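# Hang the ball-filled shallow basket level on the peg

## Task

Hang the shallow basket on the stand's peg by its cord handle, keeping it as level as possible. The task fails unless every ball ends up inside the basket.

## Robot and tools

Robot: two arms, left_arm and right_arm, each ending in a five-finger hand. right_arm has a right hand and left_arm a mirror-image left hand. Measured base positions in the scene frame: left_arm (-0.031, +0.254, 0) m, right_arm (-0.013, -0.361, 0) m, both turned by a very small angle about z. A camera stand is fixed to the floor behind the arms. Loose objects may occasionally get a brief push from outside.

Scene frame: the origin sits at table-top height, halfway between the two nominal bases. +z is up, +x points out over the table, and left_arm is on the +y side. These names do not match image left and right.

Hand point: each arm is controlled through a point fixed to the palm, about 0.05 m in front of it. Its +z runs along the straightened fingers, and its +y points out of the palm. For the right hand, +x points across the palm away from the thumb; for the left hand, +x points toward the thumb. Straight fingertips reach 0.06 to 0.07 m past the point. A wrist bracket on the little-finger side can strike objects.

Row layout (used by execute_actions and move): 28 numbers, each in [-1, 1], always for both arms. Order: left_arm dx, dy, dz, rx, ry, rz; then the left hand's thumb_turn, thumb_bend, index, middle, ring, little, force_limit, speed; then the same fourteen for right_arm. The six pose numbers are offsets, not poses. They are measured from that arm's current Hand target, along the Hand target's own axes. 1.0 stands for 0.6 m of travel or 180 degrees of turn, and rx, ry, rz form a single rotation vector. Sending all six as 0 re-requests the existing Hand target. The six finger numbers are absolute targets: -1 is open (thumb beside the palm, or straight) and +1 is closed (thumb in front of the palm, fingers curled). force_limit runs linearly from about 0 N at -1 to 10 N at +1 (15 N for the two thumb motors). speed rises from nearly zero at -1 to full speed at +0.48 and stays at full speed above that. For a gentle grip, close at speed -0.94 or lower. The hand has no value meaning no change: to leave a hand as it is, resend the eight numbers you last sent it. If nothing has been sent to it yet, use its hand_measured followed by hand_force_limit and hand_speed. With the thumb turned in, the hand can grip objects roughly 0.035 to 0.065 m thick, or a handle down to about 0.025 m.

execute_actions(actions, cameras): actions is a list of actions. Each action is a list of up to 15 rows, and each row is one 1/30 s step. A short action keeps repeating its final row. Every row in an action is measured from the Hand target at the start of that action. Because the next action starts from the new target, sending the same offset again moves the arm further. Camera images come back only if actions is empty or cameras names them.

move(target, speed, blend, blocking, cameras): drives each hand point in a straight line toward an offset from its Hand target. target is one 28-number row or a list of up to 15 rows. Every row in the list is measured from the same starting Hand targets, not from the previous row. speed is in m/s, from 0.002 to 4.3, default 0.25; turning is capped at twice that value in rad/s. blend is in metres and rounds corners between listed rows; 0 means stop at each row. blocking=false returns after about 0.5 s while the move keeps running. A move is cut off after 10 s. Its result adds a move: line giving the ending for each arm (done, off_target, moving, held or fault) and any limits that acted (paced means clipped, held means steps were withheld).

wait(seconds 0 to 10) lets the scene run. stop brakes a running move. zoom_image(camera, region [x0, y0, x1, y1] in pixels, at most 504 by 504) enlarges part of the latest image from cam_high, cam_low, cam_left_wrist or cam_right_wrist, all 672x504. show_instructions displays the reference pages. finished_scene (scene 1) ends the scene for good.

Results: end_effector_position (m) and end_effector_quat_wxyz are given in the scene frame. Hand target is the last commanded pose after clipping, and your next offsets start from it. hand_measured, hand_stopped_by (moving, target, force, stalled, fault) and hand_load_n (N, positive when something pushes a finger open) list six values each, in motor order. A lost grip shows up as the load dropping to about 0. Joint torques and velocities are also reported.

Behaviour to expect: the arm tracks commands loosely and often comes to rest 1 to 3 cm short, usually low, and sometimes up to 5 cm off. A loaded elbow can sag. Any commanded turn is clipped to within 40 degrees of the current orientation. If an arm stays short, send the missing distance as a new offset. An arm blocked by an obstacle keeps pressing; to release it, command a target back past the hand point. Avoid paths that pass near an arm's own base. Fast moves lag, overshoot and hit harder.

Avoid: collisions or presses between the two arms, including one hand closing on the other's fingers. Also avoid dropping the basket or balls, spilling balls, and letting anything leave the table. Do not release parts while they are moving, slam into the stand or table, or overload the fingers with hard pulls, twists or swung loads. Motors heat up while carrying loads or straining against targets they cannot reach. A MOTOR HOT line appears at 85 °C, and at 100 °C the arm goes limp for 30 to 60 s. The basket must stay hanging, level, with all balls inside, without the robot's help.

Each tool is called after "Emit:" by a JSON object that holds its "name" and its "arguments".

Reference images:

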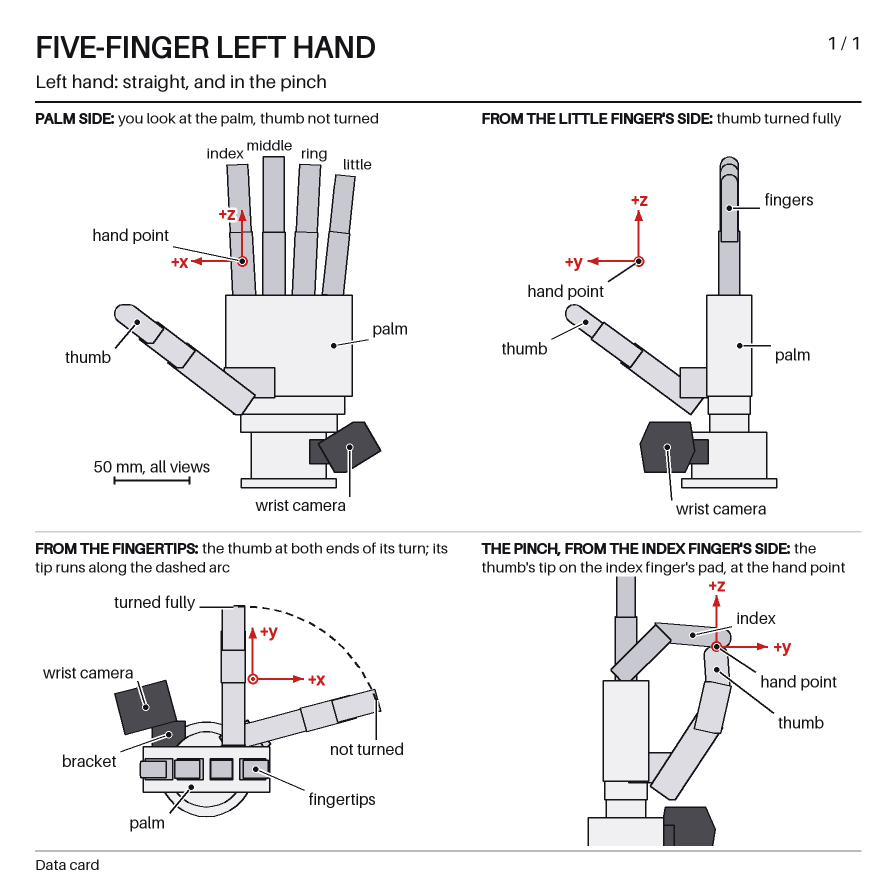

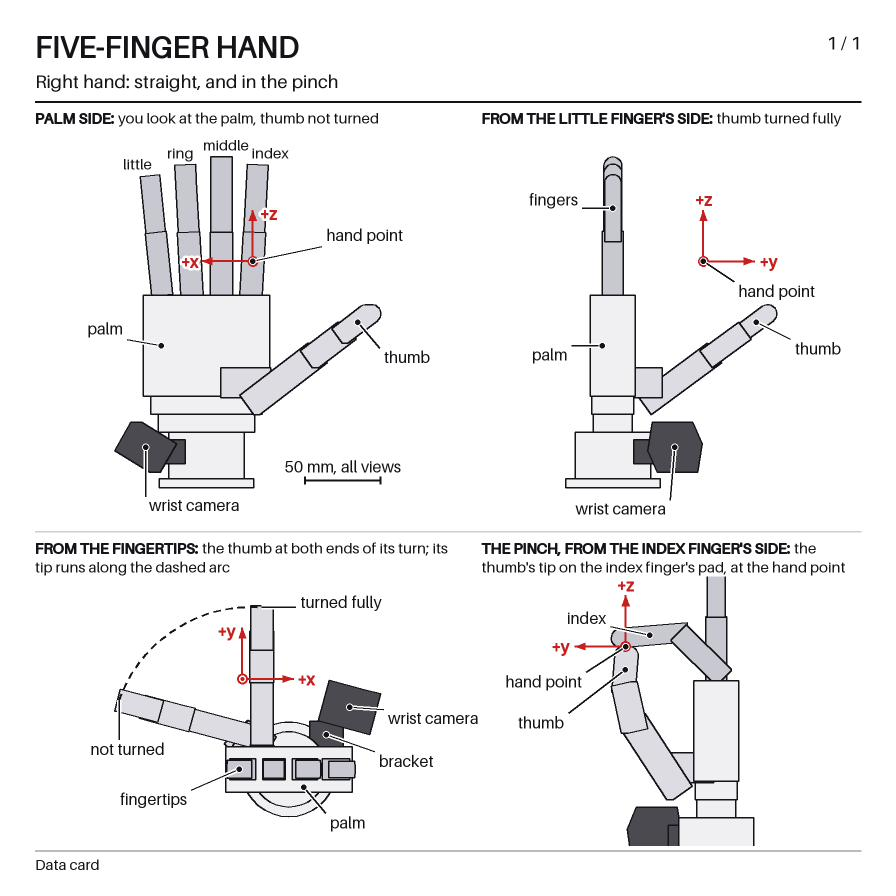

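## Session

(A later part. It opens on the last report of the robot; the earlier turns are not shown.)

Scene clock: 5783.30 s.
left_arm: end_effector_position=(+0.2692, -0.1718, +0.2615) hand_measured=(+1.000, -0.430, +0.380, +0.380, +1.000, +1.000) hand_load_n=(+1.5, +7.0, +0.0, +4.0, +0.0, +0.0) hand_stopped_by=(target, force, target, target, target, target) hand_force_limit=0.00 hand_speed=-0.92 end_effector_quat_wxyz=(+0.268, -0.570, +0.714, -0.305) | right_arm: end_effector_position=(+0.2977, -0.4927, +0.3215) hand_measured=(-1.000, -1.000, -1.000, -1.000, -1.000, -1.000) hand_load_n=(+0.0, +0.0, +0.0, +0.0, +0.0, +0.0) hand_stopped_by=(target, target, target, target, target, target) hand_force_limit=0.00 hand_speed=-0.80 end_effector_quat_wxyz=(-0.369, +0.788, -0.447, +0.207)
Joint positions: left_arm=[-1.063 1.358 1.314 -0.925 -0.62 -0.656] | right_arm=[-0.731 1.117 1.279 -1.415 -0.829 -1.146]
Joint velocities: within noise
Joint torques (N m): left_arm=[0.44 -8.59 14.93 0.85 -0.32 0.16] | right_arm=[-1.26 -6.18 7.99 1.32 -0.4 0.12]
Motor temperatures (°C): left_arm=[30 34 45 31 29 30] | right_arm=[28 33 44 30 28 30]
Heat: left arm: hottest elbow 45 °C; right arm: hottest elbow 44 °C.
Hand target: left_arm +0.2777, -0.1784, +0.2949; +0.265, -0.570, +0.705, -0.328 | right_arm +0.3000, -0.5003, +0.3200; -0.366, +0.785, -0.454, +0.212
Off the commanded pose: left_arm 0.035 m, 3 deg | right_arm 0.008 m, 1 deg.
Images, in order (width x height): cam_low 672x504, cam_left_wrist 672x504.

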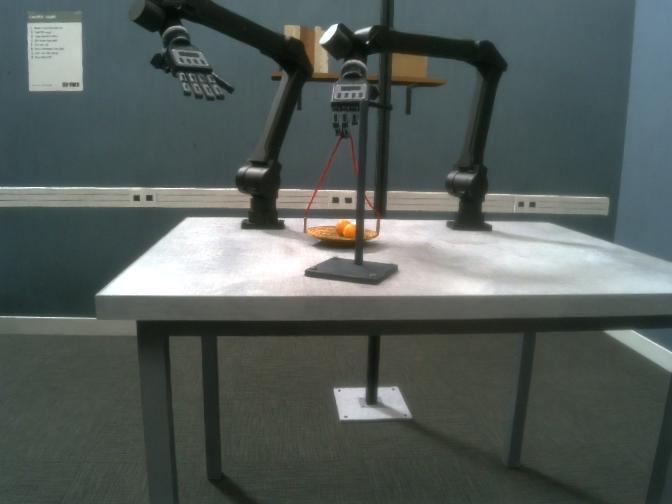

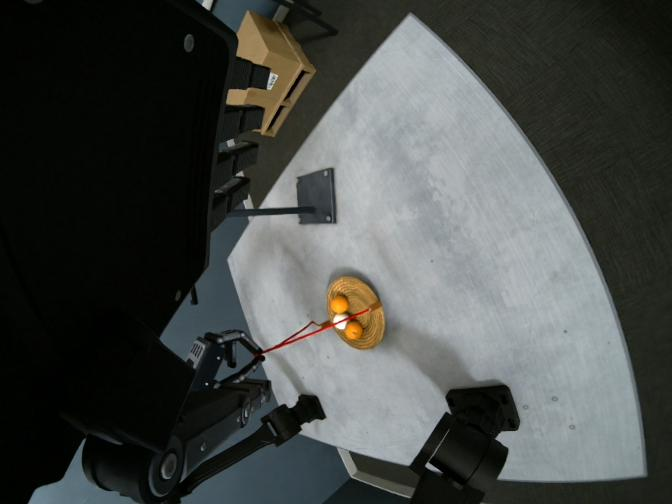

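Emit:
{"name": "move", "arguments": {"target": [0, -0.0383, -0.0322, 0, 0, 0, 1, -0.38, 0.38, 0.38, 1, 1, 0.0, -0.92, 0, 0, 0, 0, 0, 0, -1, -1, -1, -1, -1, -1, 0, -0.8], "speed": 0.03, "cameras": ["cam_low", "cam_left_wrist", "cam_right_wrist"]}}

Scene clock: 5795.13 s.
left_arm: end_effector_position=(+0.2686, -0.1709, +0.2897) hand_measured=(+1.000, -0.430, +0.380, +0.380, +1.000, +1.000) hand_load_n=(+2.0, +7.5, +0.0, +4.5, +0.0, +0.0) hand_stopped_by=(target, force, target, target, target, target) hand_force_limit=0.00 hand_speed=-0.92 end_effector_quat_wxyz=(+0.268, -0.570, +0.716, -0.303) | right_arm: end_effector_position=(+0.2977, -0.4927, +0.3215) hand_measured=(-1.000, -1.000, -1.000, -1.000, -1.000, -1.000) hand_load_n=(+0.0, +0.0, +0.0, +0.0, +0.0, +0.0) hand_stopped_by=(target, target, target, target, target, target) hand_force_limit=0.00 hand_speed=-0.80 end_effector_quat_wxyz=(-0.369, +0.788, -0.447, +0.207)
Joint positions: left_arm=[-1.063 1.358 1.389 -1.005 -0.62 -0.655] | right_arm=[-0.731 1.117 1.279 -1.415 -0.829 -1.146]
Joint torques (N m): left_arm=[0.56 -8.47 15.66 0.91 -0.36 0.17] | right_arm=[-1.85 -5.6 7.94 1.22 -0.38 0.13]
Heat: left arm: hottest elbow 46 °C; right arm: hottest elbow 44 °C.
Hand target: left_arm +0.2778, -0.1784, +0.3251; +0.266, -0.570, +0.705, -0.328 | right_arm +0.3000, -0.5003, +0.3200; -0.366, +0.785, -0.454, +0.212
Off the commanded pose: left_arm 0.037 m, 3 deg | right_arm 0.008 m, 1 deg.
move: off_target (left_arm)
Images, in order (width x height): cam_low 672x504, cam_left_wrist 672x504, cam_right_wrist 672x504.

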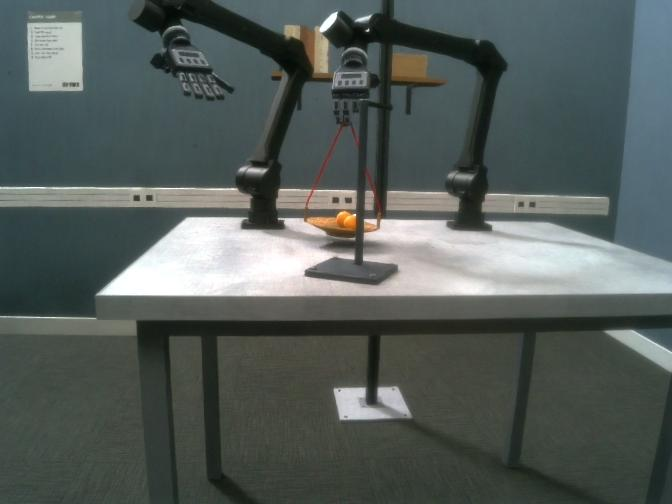

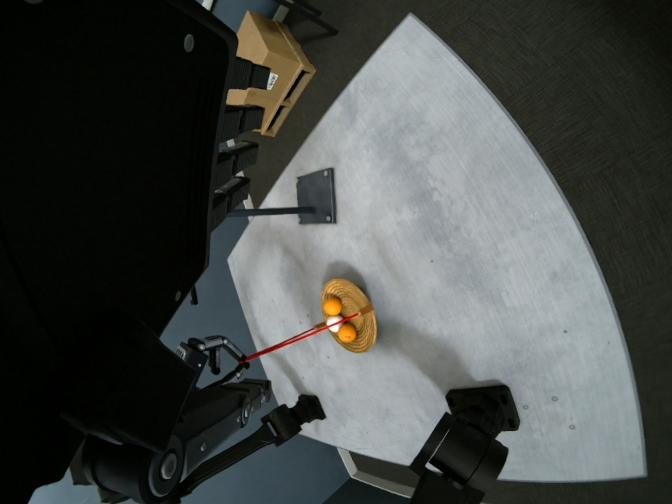

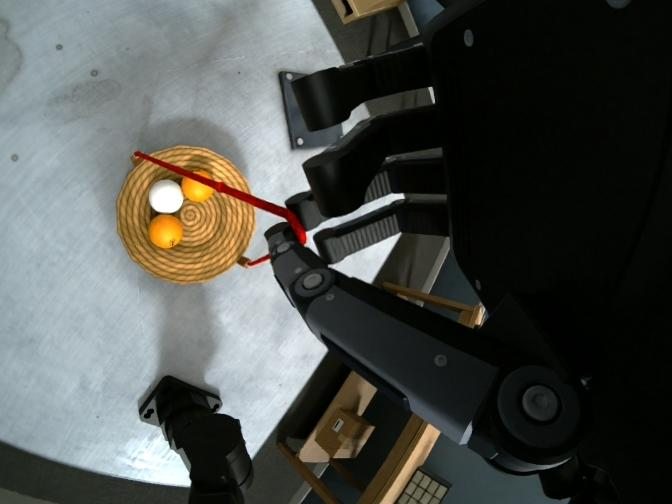

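Emit:
{"name": "zoom_image", "arguments": {"camera": "cam_low", "region": [280, 90, 420, 260]}}

Emit:
{"name": "zoom_image", "arguments": {"camera": "cam_left_wrist", "region": [200, 250, 410, 400]}}

Scaled by 2.965 from the camera's 672x504 image, which has a finer 960x720 frame.

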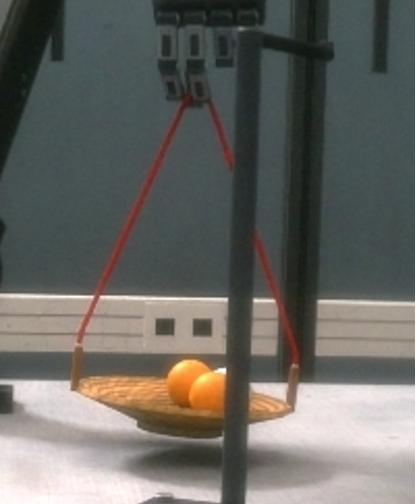

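Scaled by 2.400 from the camera's 672x504 image, which has a finer 960x720 frame.

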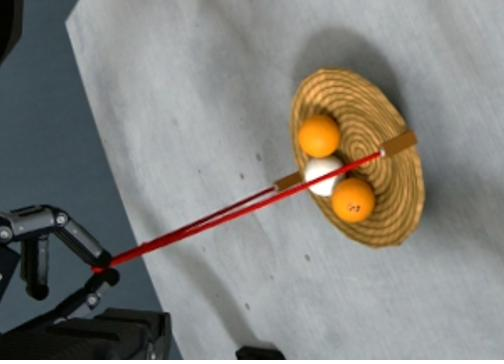

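Emit:
{"name": "zoom_image", "arguments": {"camera": "cam_low", "region": [295, 200, 395, 255]}}

Emit:
{"name": "zoom_image", "arguments": {"camera": "cam_left_wrist", "region": [300, 260, 400, 370]}}

Emit:
{"name": "zoom_image", "arguments": {"camera": "cam_right_wrist", "region": [90, 120, 320, 300]}}

Scaled by 5.040 from the camera's 672x504 image, which has a finer 960x720 frame.

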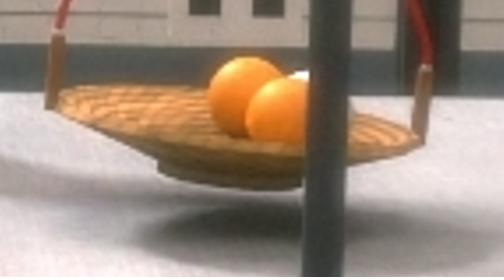

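Scaled by 4.582 from the camera's 672x504 image, which has a finer 960x720 frame.

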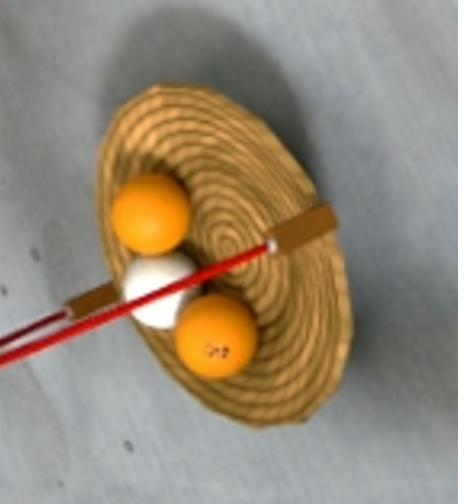

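Scaled by 2.191 from the camera's 672x504 image, which has a finer 960x720 frame.

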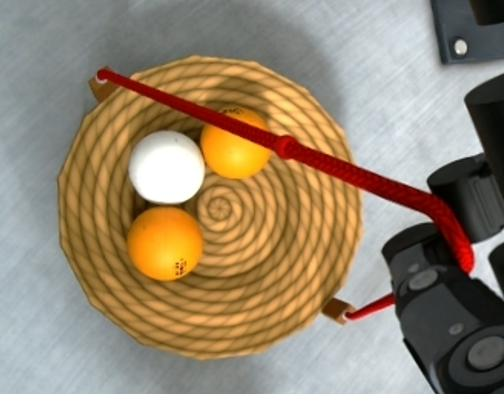

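Emit:
{"name": "execute_actions", "arguments": {"actions": [], "cameras": ["cam_high", "cam_low", "cam_left_wrist", "cam_right_wrist"]}}

Emit:
{"name": "zoom_image", "arguments": {"camera": "cam_low", "region": [340, 85, 410, 137]}}

Emit:
{"name": "zoom_image", "arguments": {"camera": "cam_high", "region": [280, 160, 430, 280]}}

Scene clock: 5934.37 s.
left_arm: end_effector_position=(+0.2686, -0.1708, +0.2896) hand_measured=(+1.000, -0.430, +0.380, +0.380, +1.000, +1.000) hand_load_n=(+2.0, +7.0, +0.0, +4.5, +0.0, +0.0) hand_stopped_by=(target, force, target, target, target, target) hand_force_limit=0.00 hand_speed=-0.92 end_effector_quat_wxyz=(+0.268, -0.570, +0.716, -0.303) | right_arm: end_effector_position=(+0.2977, -0.4927, +0.3215) hand_measured=(-1.000, -1.000, -1.000, -1.000, -1.000, -1.000) hand_load_n=(+0.0, +0.0, +0.0, +0.0, +0.0, +0.0) hand_stopped_by=(target, target, target, target, target, target) hand_force_limit=0.00 hand_speed=-0.80 end_effector_quat_wxyz=(-0.369, +0.788, -0.447, +0.207)
Joint positions: left_arm=[-1.063 1.358 1.389 -1.005 -0.62 -0.655] | right_arm=[-0.731 1.117 1.279 -1.415 -0.829 -1.146]
Joint velocities: within noise
Joint torques (N m): left_arm=[0.91 -8.35 15.65 0.88 -0.34 0.15] | right_arm=[-1.38 -4.95 7.8 1.22 -0.39 0.12]
Motor temperatures (°C): left_arm=[30 34 51 31 29 30] | right_arm=[28 33 43 30 28 30]
Heat: left arm: hottest elbow 51 °C; right arm: hottest elbow 43 °C.
Hand target: left_arm +0.2778, -0.1784, +0.3250; +0.266, -0.570, +0.705, -0.328 | right_arm +0.3000, -0.5003, +0.3200; -0.366, +0.785, -0.454, +0.212
Off the commanded pose: left_arm 0.037 m, 3 deg | right_arm 0.008 m, 1 deg.

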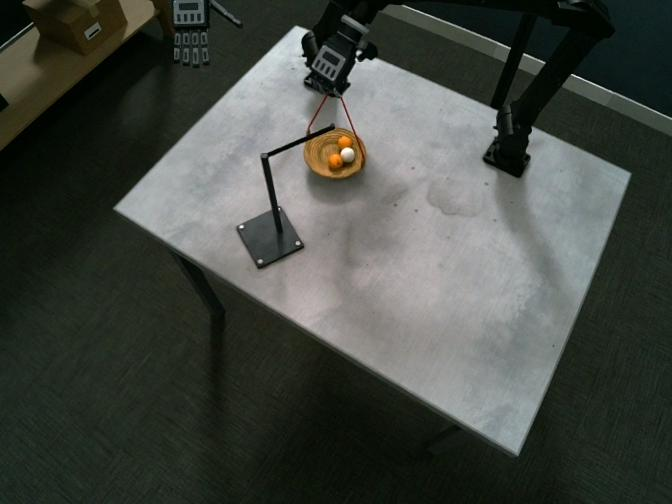

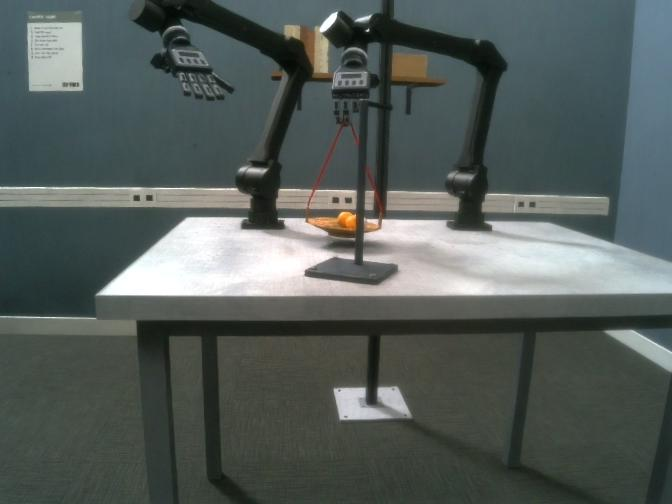

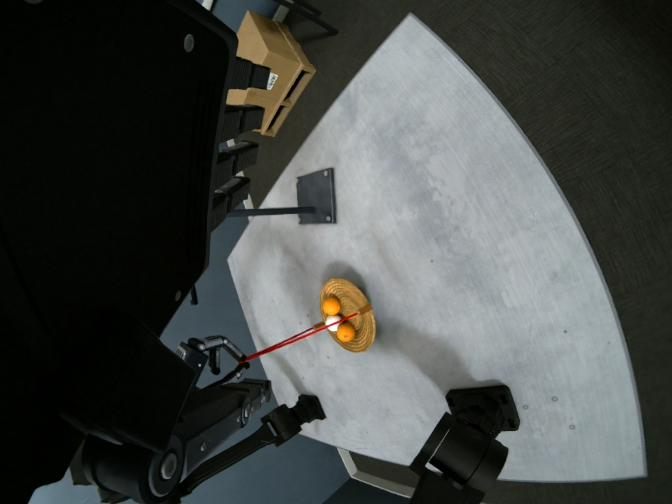

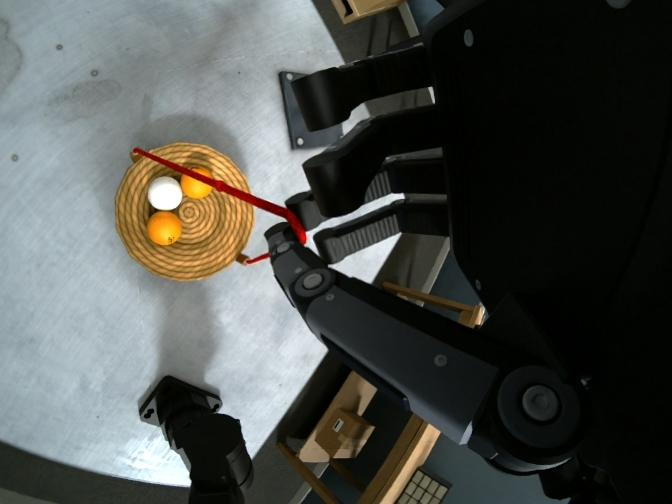

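Scaled by 7.200 from the camera's 672x504 image, which has a finer 960x720 frame.

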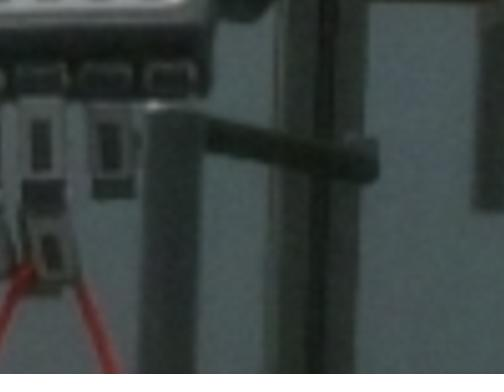

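Scaled by 3.360 from the camera's 672x504 image, which has a finer 960x720 frame.

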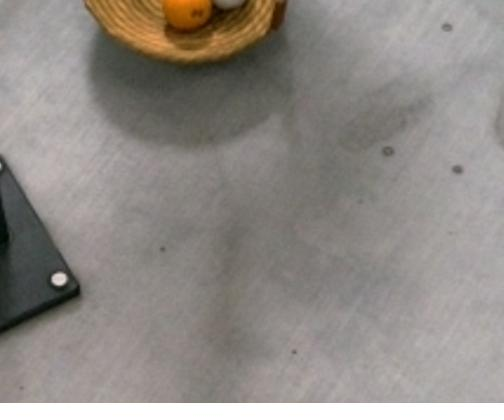

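Emit:
{"name": "zoom_image", "arguments": {"camera": "cam_high", "region": [250, 60, 380, 190]}}

Scaled by 3.877 from the camera's 672x504 image, which has a finer 960x720 frame.

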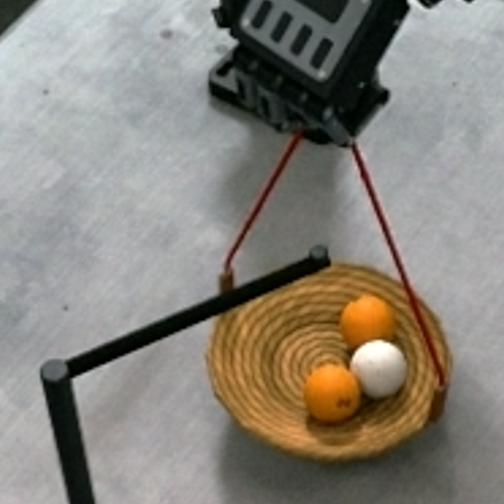

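Emit:
{"name": "zoom_image", "arguments": {"camera": "cam_left_wrist", "region": [160, 150, 350, 340]}}

Emit:
{"name": "zoom_image", "arguments": {"camera": "cam_high", "region": [220, 110, 350, 280]}}

Scaled by 2.653 from the camera's 672x504 image, which has a finer 960x720 frame.

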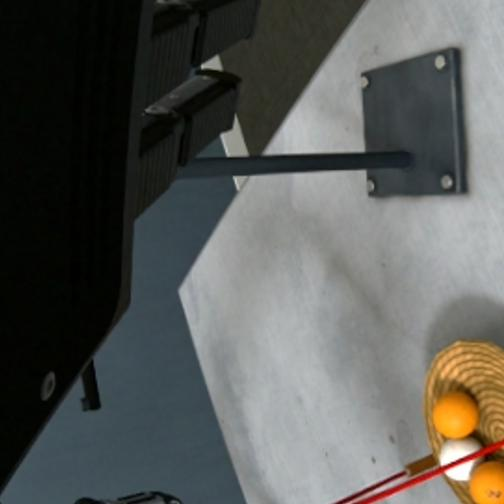

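Scaled by 2.965 from the camera's 672x504 image, which has a finer 960x720 frame.

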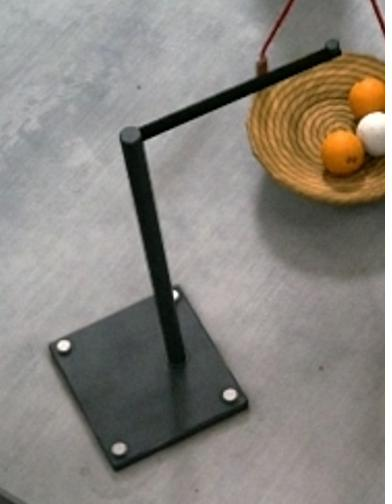

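Emit:
{"name": "move", "arguments": {"target": [-0.0001, -0.0893, -0.0751, 0, 0, 0, 1, -0.38, 0.38, 0.38, 1, 1, 0.0, -0.92, 0, 0, 0, 0.074, -0.0432, 0.0516, -1, -1, -1, -1, -1, -1, 0, -0.8], "speed": 0.05, "cameras": ["cam_low", "cam_left_wrist", "cam_right_wrist"]}}

Scene clock: 6069.43 s.
left_arm: end_effector_position=(+0.2691, -0.1720, +0.3703) hand_measured=(+1.000, -0.430, +0.380, +0.380, +1.000, +1.000) hand_load_n=(+1.5, +7.5, +0.0, +4.5, +0.0, +0.0) hand_stopped_by=(target, force, target, target, target, target) hand_force_limit=0.00 hand_speed=-0.92 end_effector_quat_wxyz=(+0.266, -0.570, +0.712, -0.312) | right_arm: end_effector_position=(+0.3017, -0.4963, +0.3248) hand_measured=(-1.000, -1.000, -1.000, -1.000, -1.000, -1.000) hand_load_n=(+0.0, +0.0, +0.0, +0.0, -0.5, +0.0) hand_stopped_by=(target, target, target, target, target, target) hand_force_limit=0.00 hand_speed=-0.80 end_effector_quat_wxyz=(-0.497, +0.715, -0.455, +0.185)
Joint positions: left_arm=[-1.063 1.375 1.613 -1.19 -0.62 -0.655] | right_arm=[-0.855 1.211 1.267 -1.522 -1.116 -1.244]
Joint torques (N m): left_arm=[0.91 -6.53 15.21 0.92 -0.34 0.17] | right_arm=[-0.97 -5.83 7.05 -0.03 -0.8 -0.09]
Heat: left arm: hottest elbow 52 °C; right arm: hottest elbow 43 °C.
Hand target: left_arm +0.2778, -0.1784, +0.3950; +0.266, -0.570, +0.705, -0.328 | right_arm +0.2999, -0.5002, +0.3200; -0.500, +0.710, -0.462, +0.179
Off the commanded pose: left_arm 0.027 m, 2 deg | right_arm 0.006 m, 1 deg.
move: off_target (left_arm)
Images, in order (width x height): cam_low 672x504, cam_left_wrist 672x504, cam_right_wrist 672x504.

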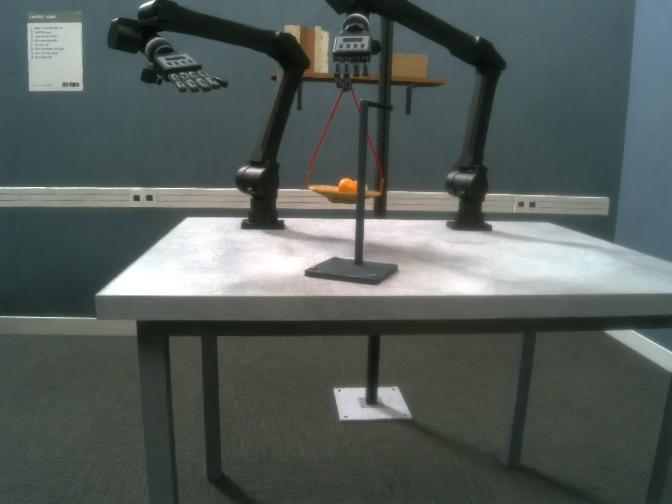

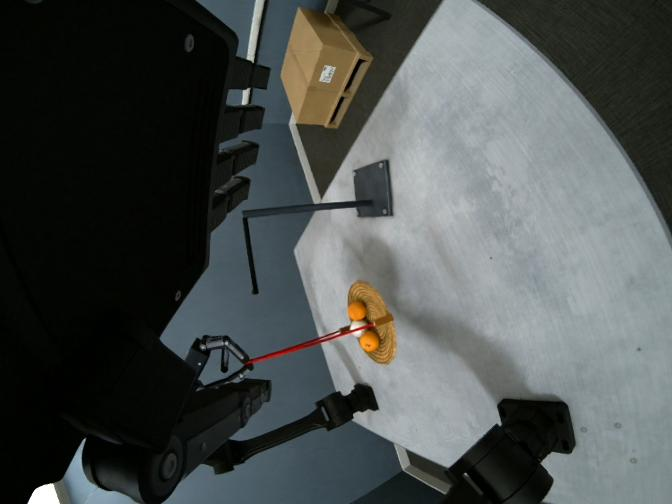

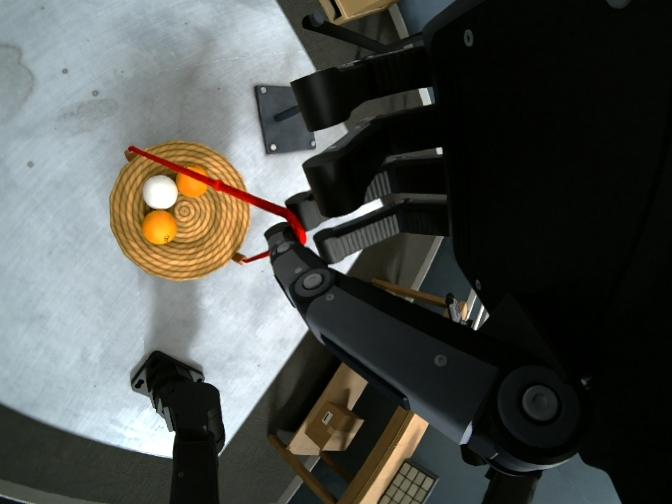

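Emit:
{"name": "zoom_image", "arguments": {"camera": "cam_left_wrist", "region": [190, 150, 410, 380]}}

Emit:
{"name": "zoom_image", "arguments": {"camera": "cam_left_wrist", "region": [190, 280, 300, 400]}}

Emit:
{"name": "zoom_image", "arguments": {"camera": "cam_low", "region": [300, 60, 420, 220]}}

Scaled by 2.191 from the camera's 672x504 image, which has a finer 960x720 frame.

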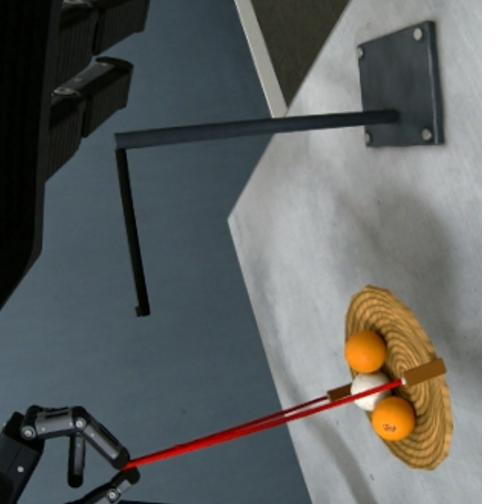

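Scaled by 4.200 from the camera's 672x504 image, which has a finer 960x720 frame.

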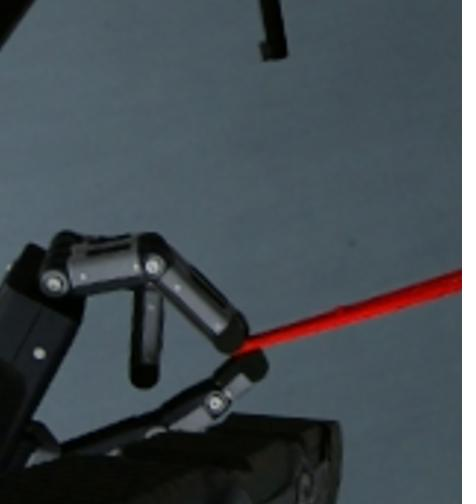

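Scaled by 3.150 from the camera's 672x504 image, which has a finer 960x720 frame.

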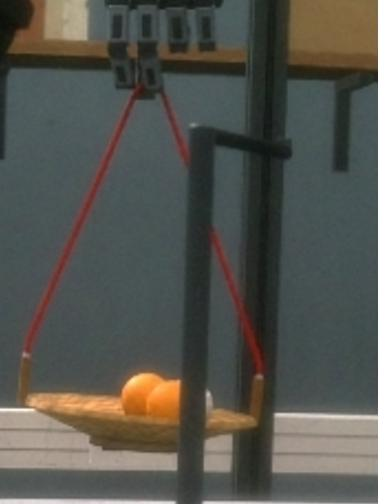

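Emit:
{"name": "zoom_image", "arguments": {"camera": "cam_right_wrist", "region": [230, 0, 440, 170]}}

Scaled by 2.400 from the camera's 672x504 image, which has a finer 960x720 frame.

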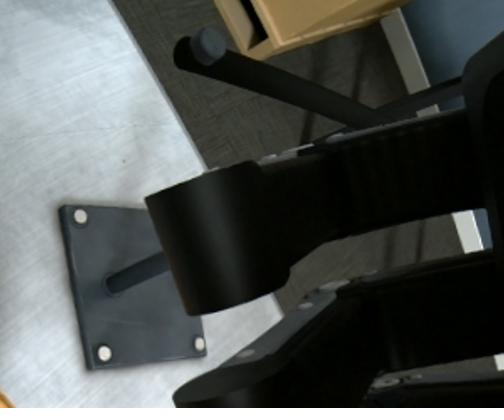

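Emit:
{"name": "zoom_image", "arguments": {"camera": "cam_low", "region": [290, 220, 410, 300]}}

Emit:
{"name": "zoom_image", "arguments": {"camera": "cam_low", "region": [220, 180, 520, 250]}}

Scaled by 4.200 from the camera's 672x504 image, which has a finer 960x720 frame.

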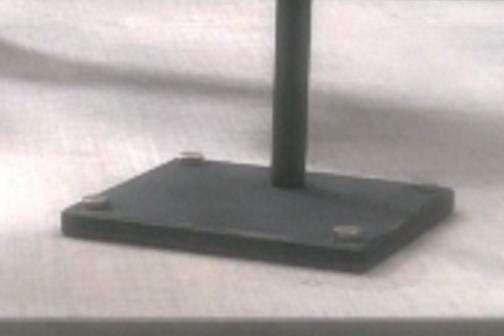

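Scaled by 1.680 from the camera's 672x504 image, which has a finer 960x720 frame.

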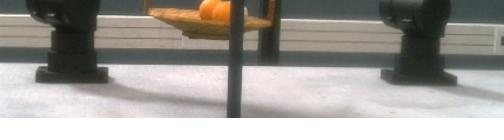

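Emit:
{"name": "move", "arguments": {"target": [-0.2328, -0.0763, 0.0911, 0.0001, 0.0723, 0.0608, 1, -0.38, 0.38, 0.38, 1, 1, 0.0, -0.92, 0, 0, 0, 0, 0, 0, -1, -1, -1, -1, -1, -1, 0, -0.8], "speed": 0.05, "cameras": ["cam_high", "cam_low", "cam_left_wrist", "cam_right_wrist"]}}

Scene clock: 6212.60 s.
left_arm: end_effector_position=(+0.3753, -0.0599, +0.3850) hand_measured=(+1.000, -0.430, +0.380, +0.380, +1.000, +1.000) hand_load_n=(+2.0, +7.5, +0.0, +4.5, +0.0, +0.0) hand_stopped_by=(target, force, target, target, target, target) hand_force_limit=0.00 hand_speed=-0.92 end_effector_quat_wxyz=(+0.205, -0.467, +0.786, -0.350) | right_arm: end_effector_position=(+0.3017, -0.4964, +0.3247) hand_measured=(-1.000, -1.000, -1.000, -1.000, -1.000, -1.000) hand_load_n=(+0.0, +0.0, +0.0, +0.0, +0.0, +0.0) hand_stopped_by=(target, target, target, target, target, target) hand_force_limit=0.00 hand_speed=-0.80 end_effector_quat_wxyz=(-0.497, +0.716, -0.454, +0.185)
Joint positions: left_arm=[-0.606 1.29 1.545 -0.993 -0.085 -0.083] | right_arm=[-0.855 1.211 1.267 -1.522 -1.116 -1.245]
Joint torques (N m): left_arm=[-0.09 -8.06 9.54 2.77 0.11 0.11] | right_arm=[-1.14 -6.12 7.28 0.02 -0.85 -0.03]
Heat: left arm: hottest elbow 51 °C; right arm: hottest elbow 43 °C.
Hand target: left_arm +0.3767, -0.0566, +0.3947; +0.214, -0.460, +0.781, -0.364 | right_arm +0.3000, -0.5002, +0.3200; -0.500, +0.710, -0.462, +0.179
Off the commanded pose: left_arm 0.010 m, 2 deg | right_arm 0.006 m, 1 deg.
move: done

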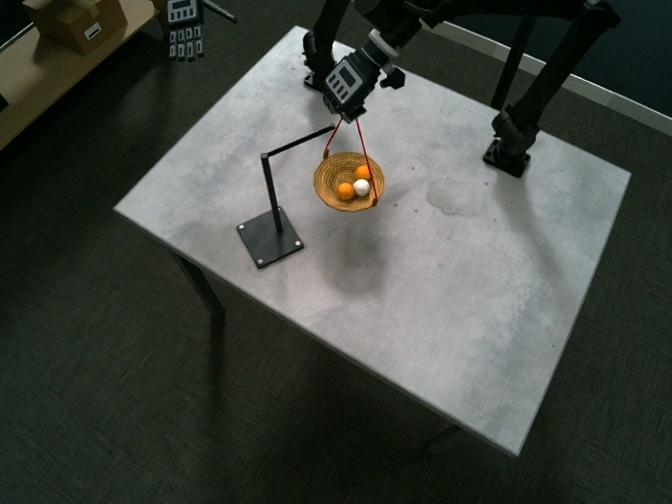

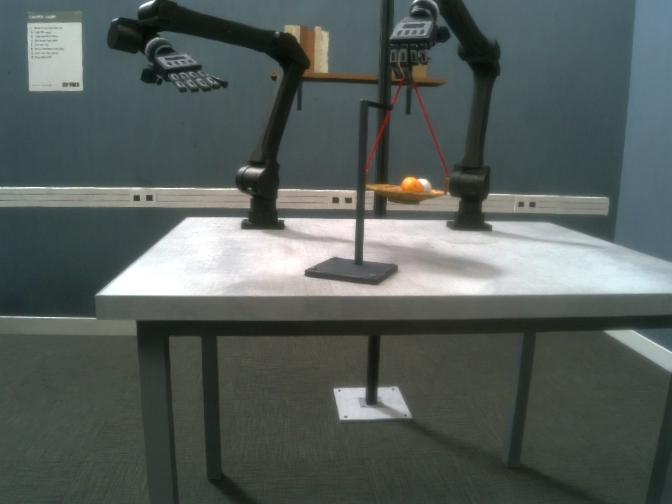

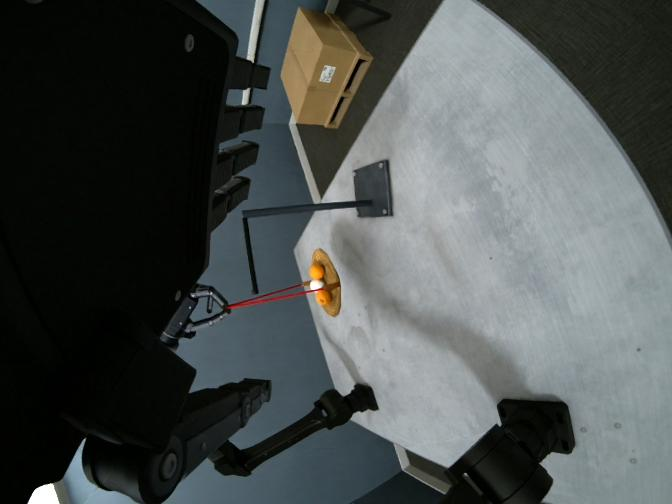

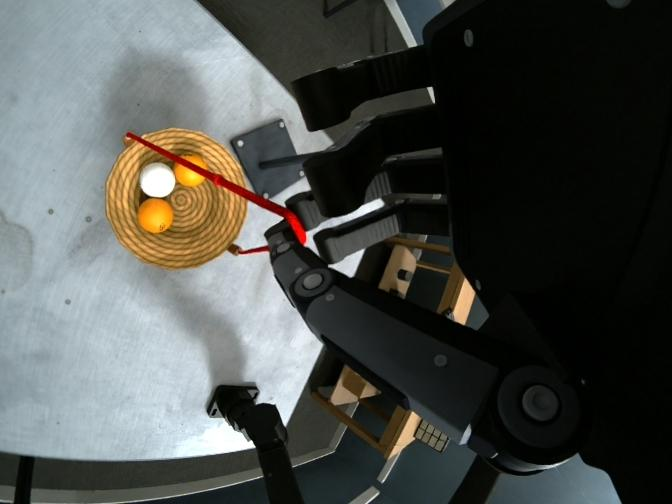

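Emit:
{"name": "zoom_image", "arguments": {"camera": "cam_low", "region": [340, 60, 460, 220]}}

Emit:
{"name": "zoom_image", "arguments": {"camera": "cam_high", "region": [250, 60, 400, 220]}}

Emit:
{"name": "zoom_image", "arguments": {"camera": "cam_left_wrist", "region": [190, 200, 350, 350]}}

Scaled by 3.150 from the camera's 672x504 image, which has a finer 960x720 frame.

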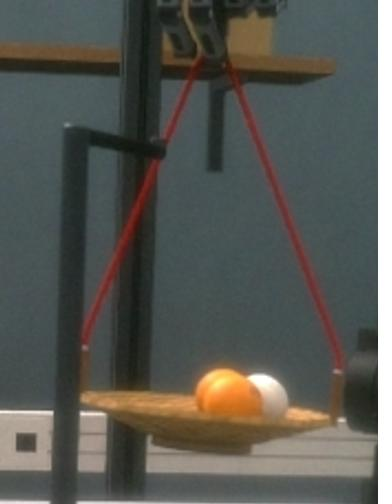

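Scaled by 3.150 from the camera's 672x504 image, which has a finer 960x720 frame.

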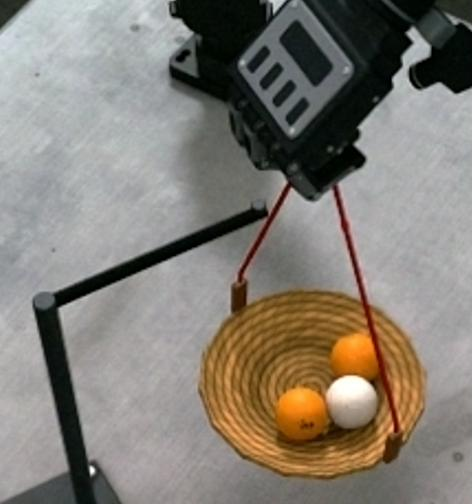

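Scaled by 3.150 from the camera's 672x504 image, which has a finer 960x720 frame.

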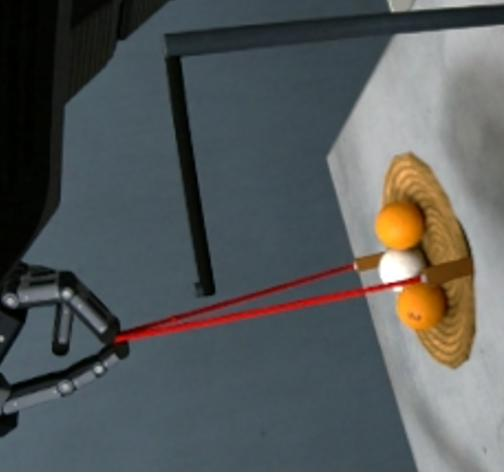

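Emit:
{"name": "move", "arguments": {"target": [0.0583, 0, 0, 0, 0, 0, 1, -0.38, 0.38, 0.38, 1, 1, 0.0, -0.92, 0, 0, 0, 0, 0, 0, -1, -1, -1, -1, -1, -1, 0, -0.8], "speed": 0.04, "cameras": ["cam_high", "cam_low", "cam_left_wrist", "cam_right_wrist"]}}

Emit:
{"name": "zoom_image", "arguments": {"camera": "cam_low", "region": [340, 60, 460, 220]}}

Emit:
{"name": "zoom_image", "arguments": {"camera": "cam_high", "region": [250, 60, 400, 220]}}

Emit:
{"name": "zoom_image", "arguments": {"camera": "cam_left_wrist", "region": [190, 200, 350, 350]}}

Scene clock: 6270.77 s.
left_arm: end_effector_position=(+0.3590, -0.0816, +0.3850) hand_measured=(+1.000, -0.430, +0.380, +0.380, +1.000, +1.000) hand_load_n=(+2.0, +7.5, -0.5, +4.5, +0.0, +0.0) hand_stopped_by=(target, force, target, target, target, target) hand_force_limit=0.00 hand_speed=-0.92 end_effector_quat_wxyz=(+0.213, -0.457, +0.790, -0.349) | right_arm: end_effector_position=(+0.3017, -0.4964, +0.3247) hand_measured=(-1.000, -1.000, -1.000, -1.000, -1.000, -1.000) hand_load_n=(+0.0, +0.0, +0.0, -0.5, +0.0, +0.0) hand_stopped_by=(target, target, target, target, target, target) hand_force_limit=0.00 hand_speed=-0.80 end_effector_quat_wxyz=(-0.497, +0.716, -0.454, +0.185)
Joint positions: left_arm=[-0.679 1.29 1.545 -0.993 -0.145 -0.108] | right_arm=[-0.855 1.211 1.267 -1.522 -1.116 -1.245]
Joint torques (N m): left_arm=[-0.5 -6.83 10.66 2.48 -0.15 -0.15] | right_arm=[-1.2 -5.95 7.16 0.01 -0.82 -0.09]
Motor temperatures (°C): left_arm=[30 34 46 31 29 30] | right_arm=[28 33 43 30 30 30]
Heat: left arm: hottest elbow 46 °C; right arm: hottest elbow 43 °C.
Hand target: left_arm +0.3598, -0.0871, +0.3947; +0.214, -0.460, +0.781, -0.364 | right_arm +0.3000, -0.5002, +0.3200; -0.500, +0.710, -0.462, +0.179
Off the commanded pose: left_arm 0.011 m, 2 deg | right_arm 0.006 m, 1 deg.
move: off_target (left_arm)

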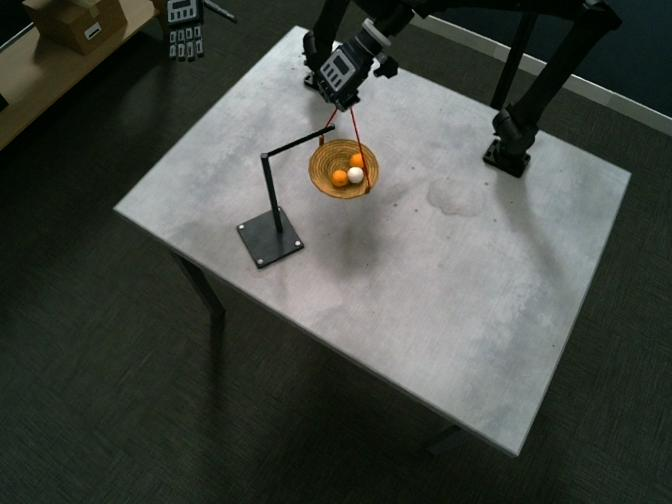

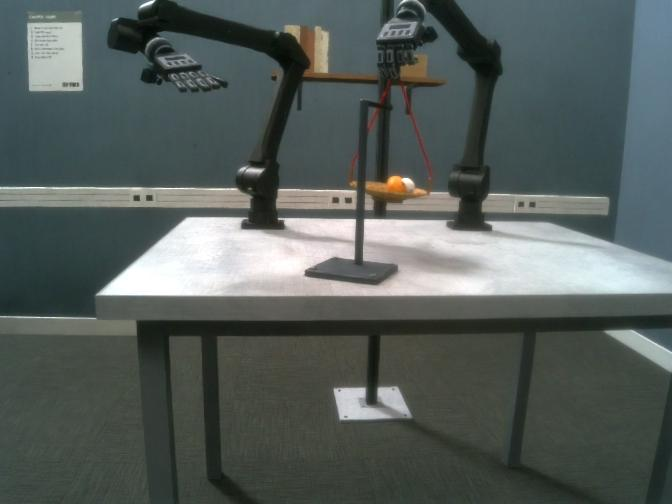

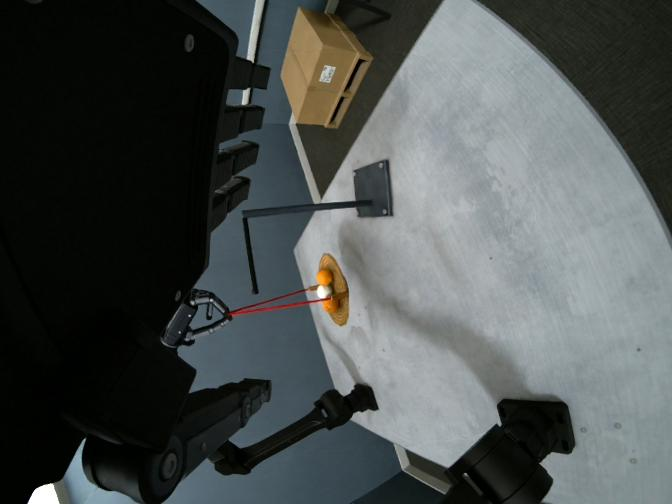

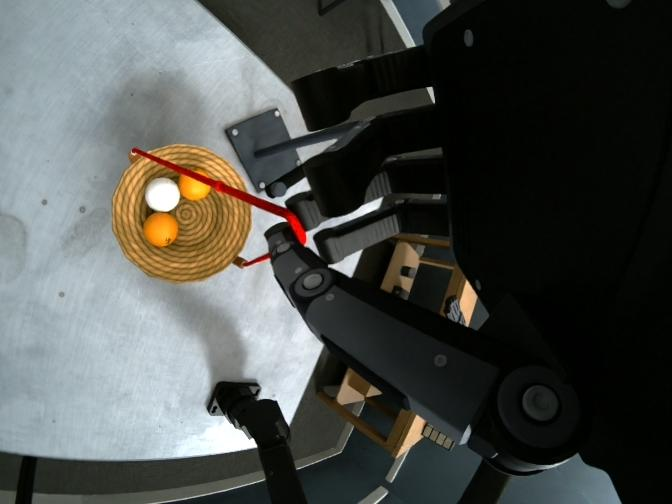

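Scaled by 3.150 from the camera's 672x504 image, which has a finer 960x720 frame.

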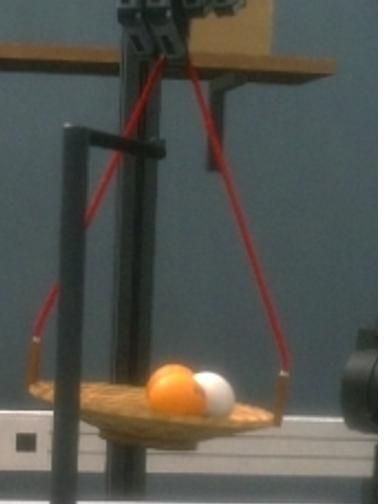

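Scaled by 3.150 from the camera's 672x504 image, which has a finer 960x720 frame.

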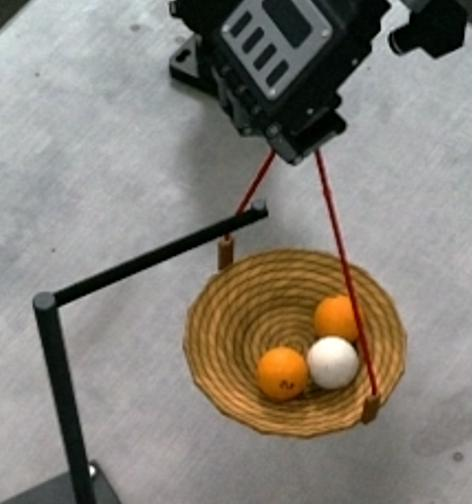

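Scaled by 3.150 from the camera's 672x504 image, which has a finer 960x720 frame.

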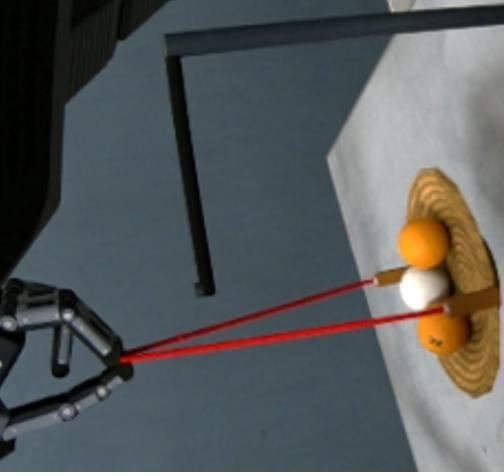

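Emit:
{"name": "zoom_image", "arguments": {"camera": "cam_right_wrist", "region": [200, 90, 400, 290]}}

Scaled by 2.520 from the camera's 672x504 image, which has a finer 960x720 frame.

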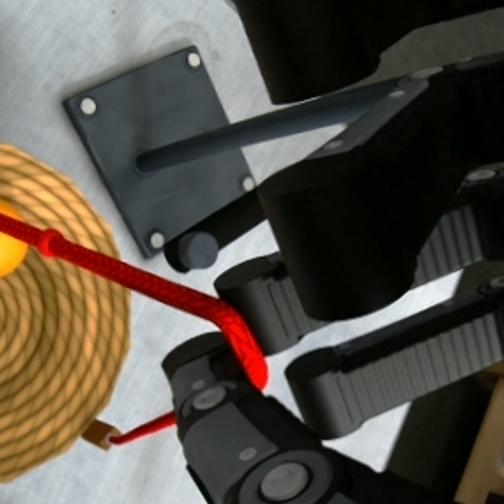

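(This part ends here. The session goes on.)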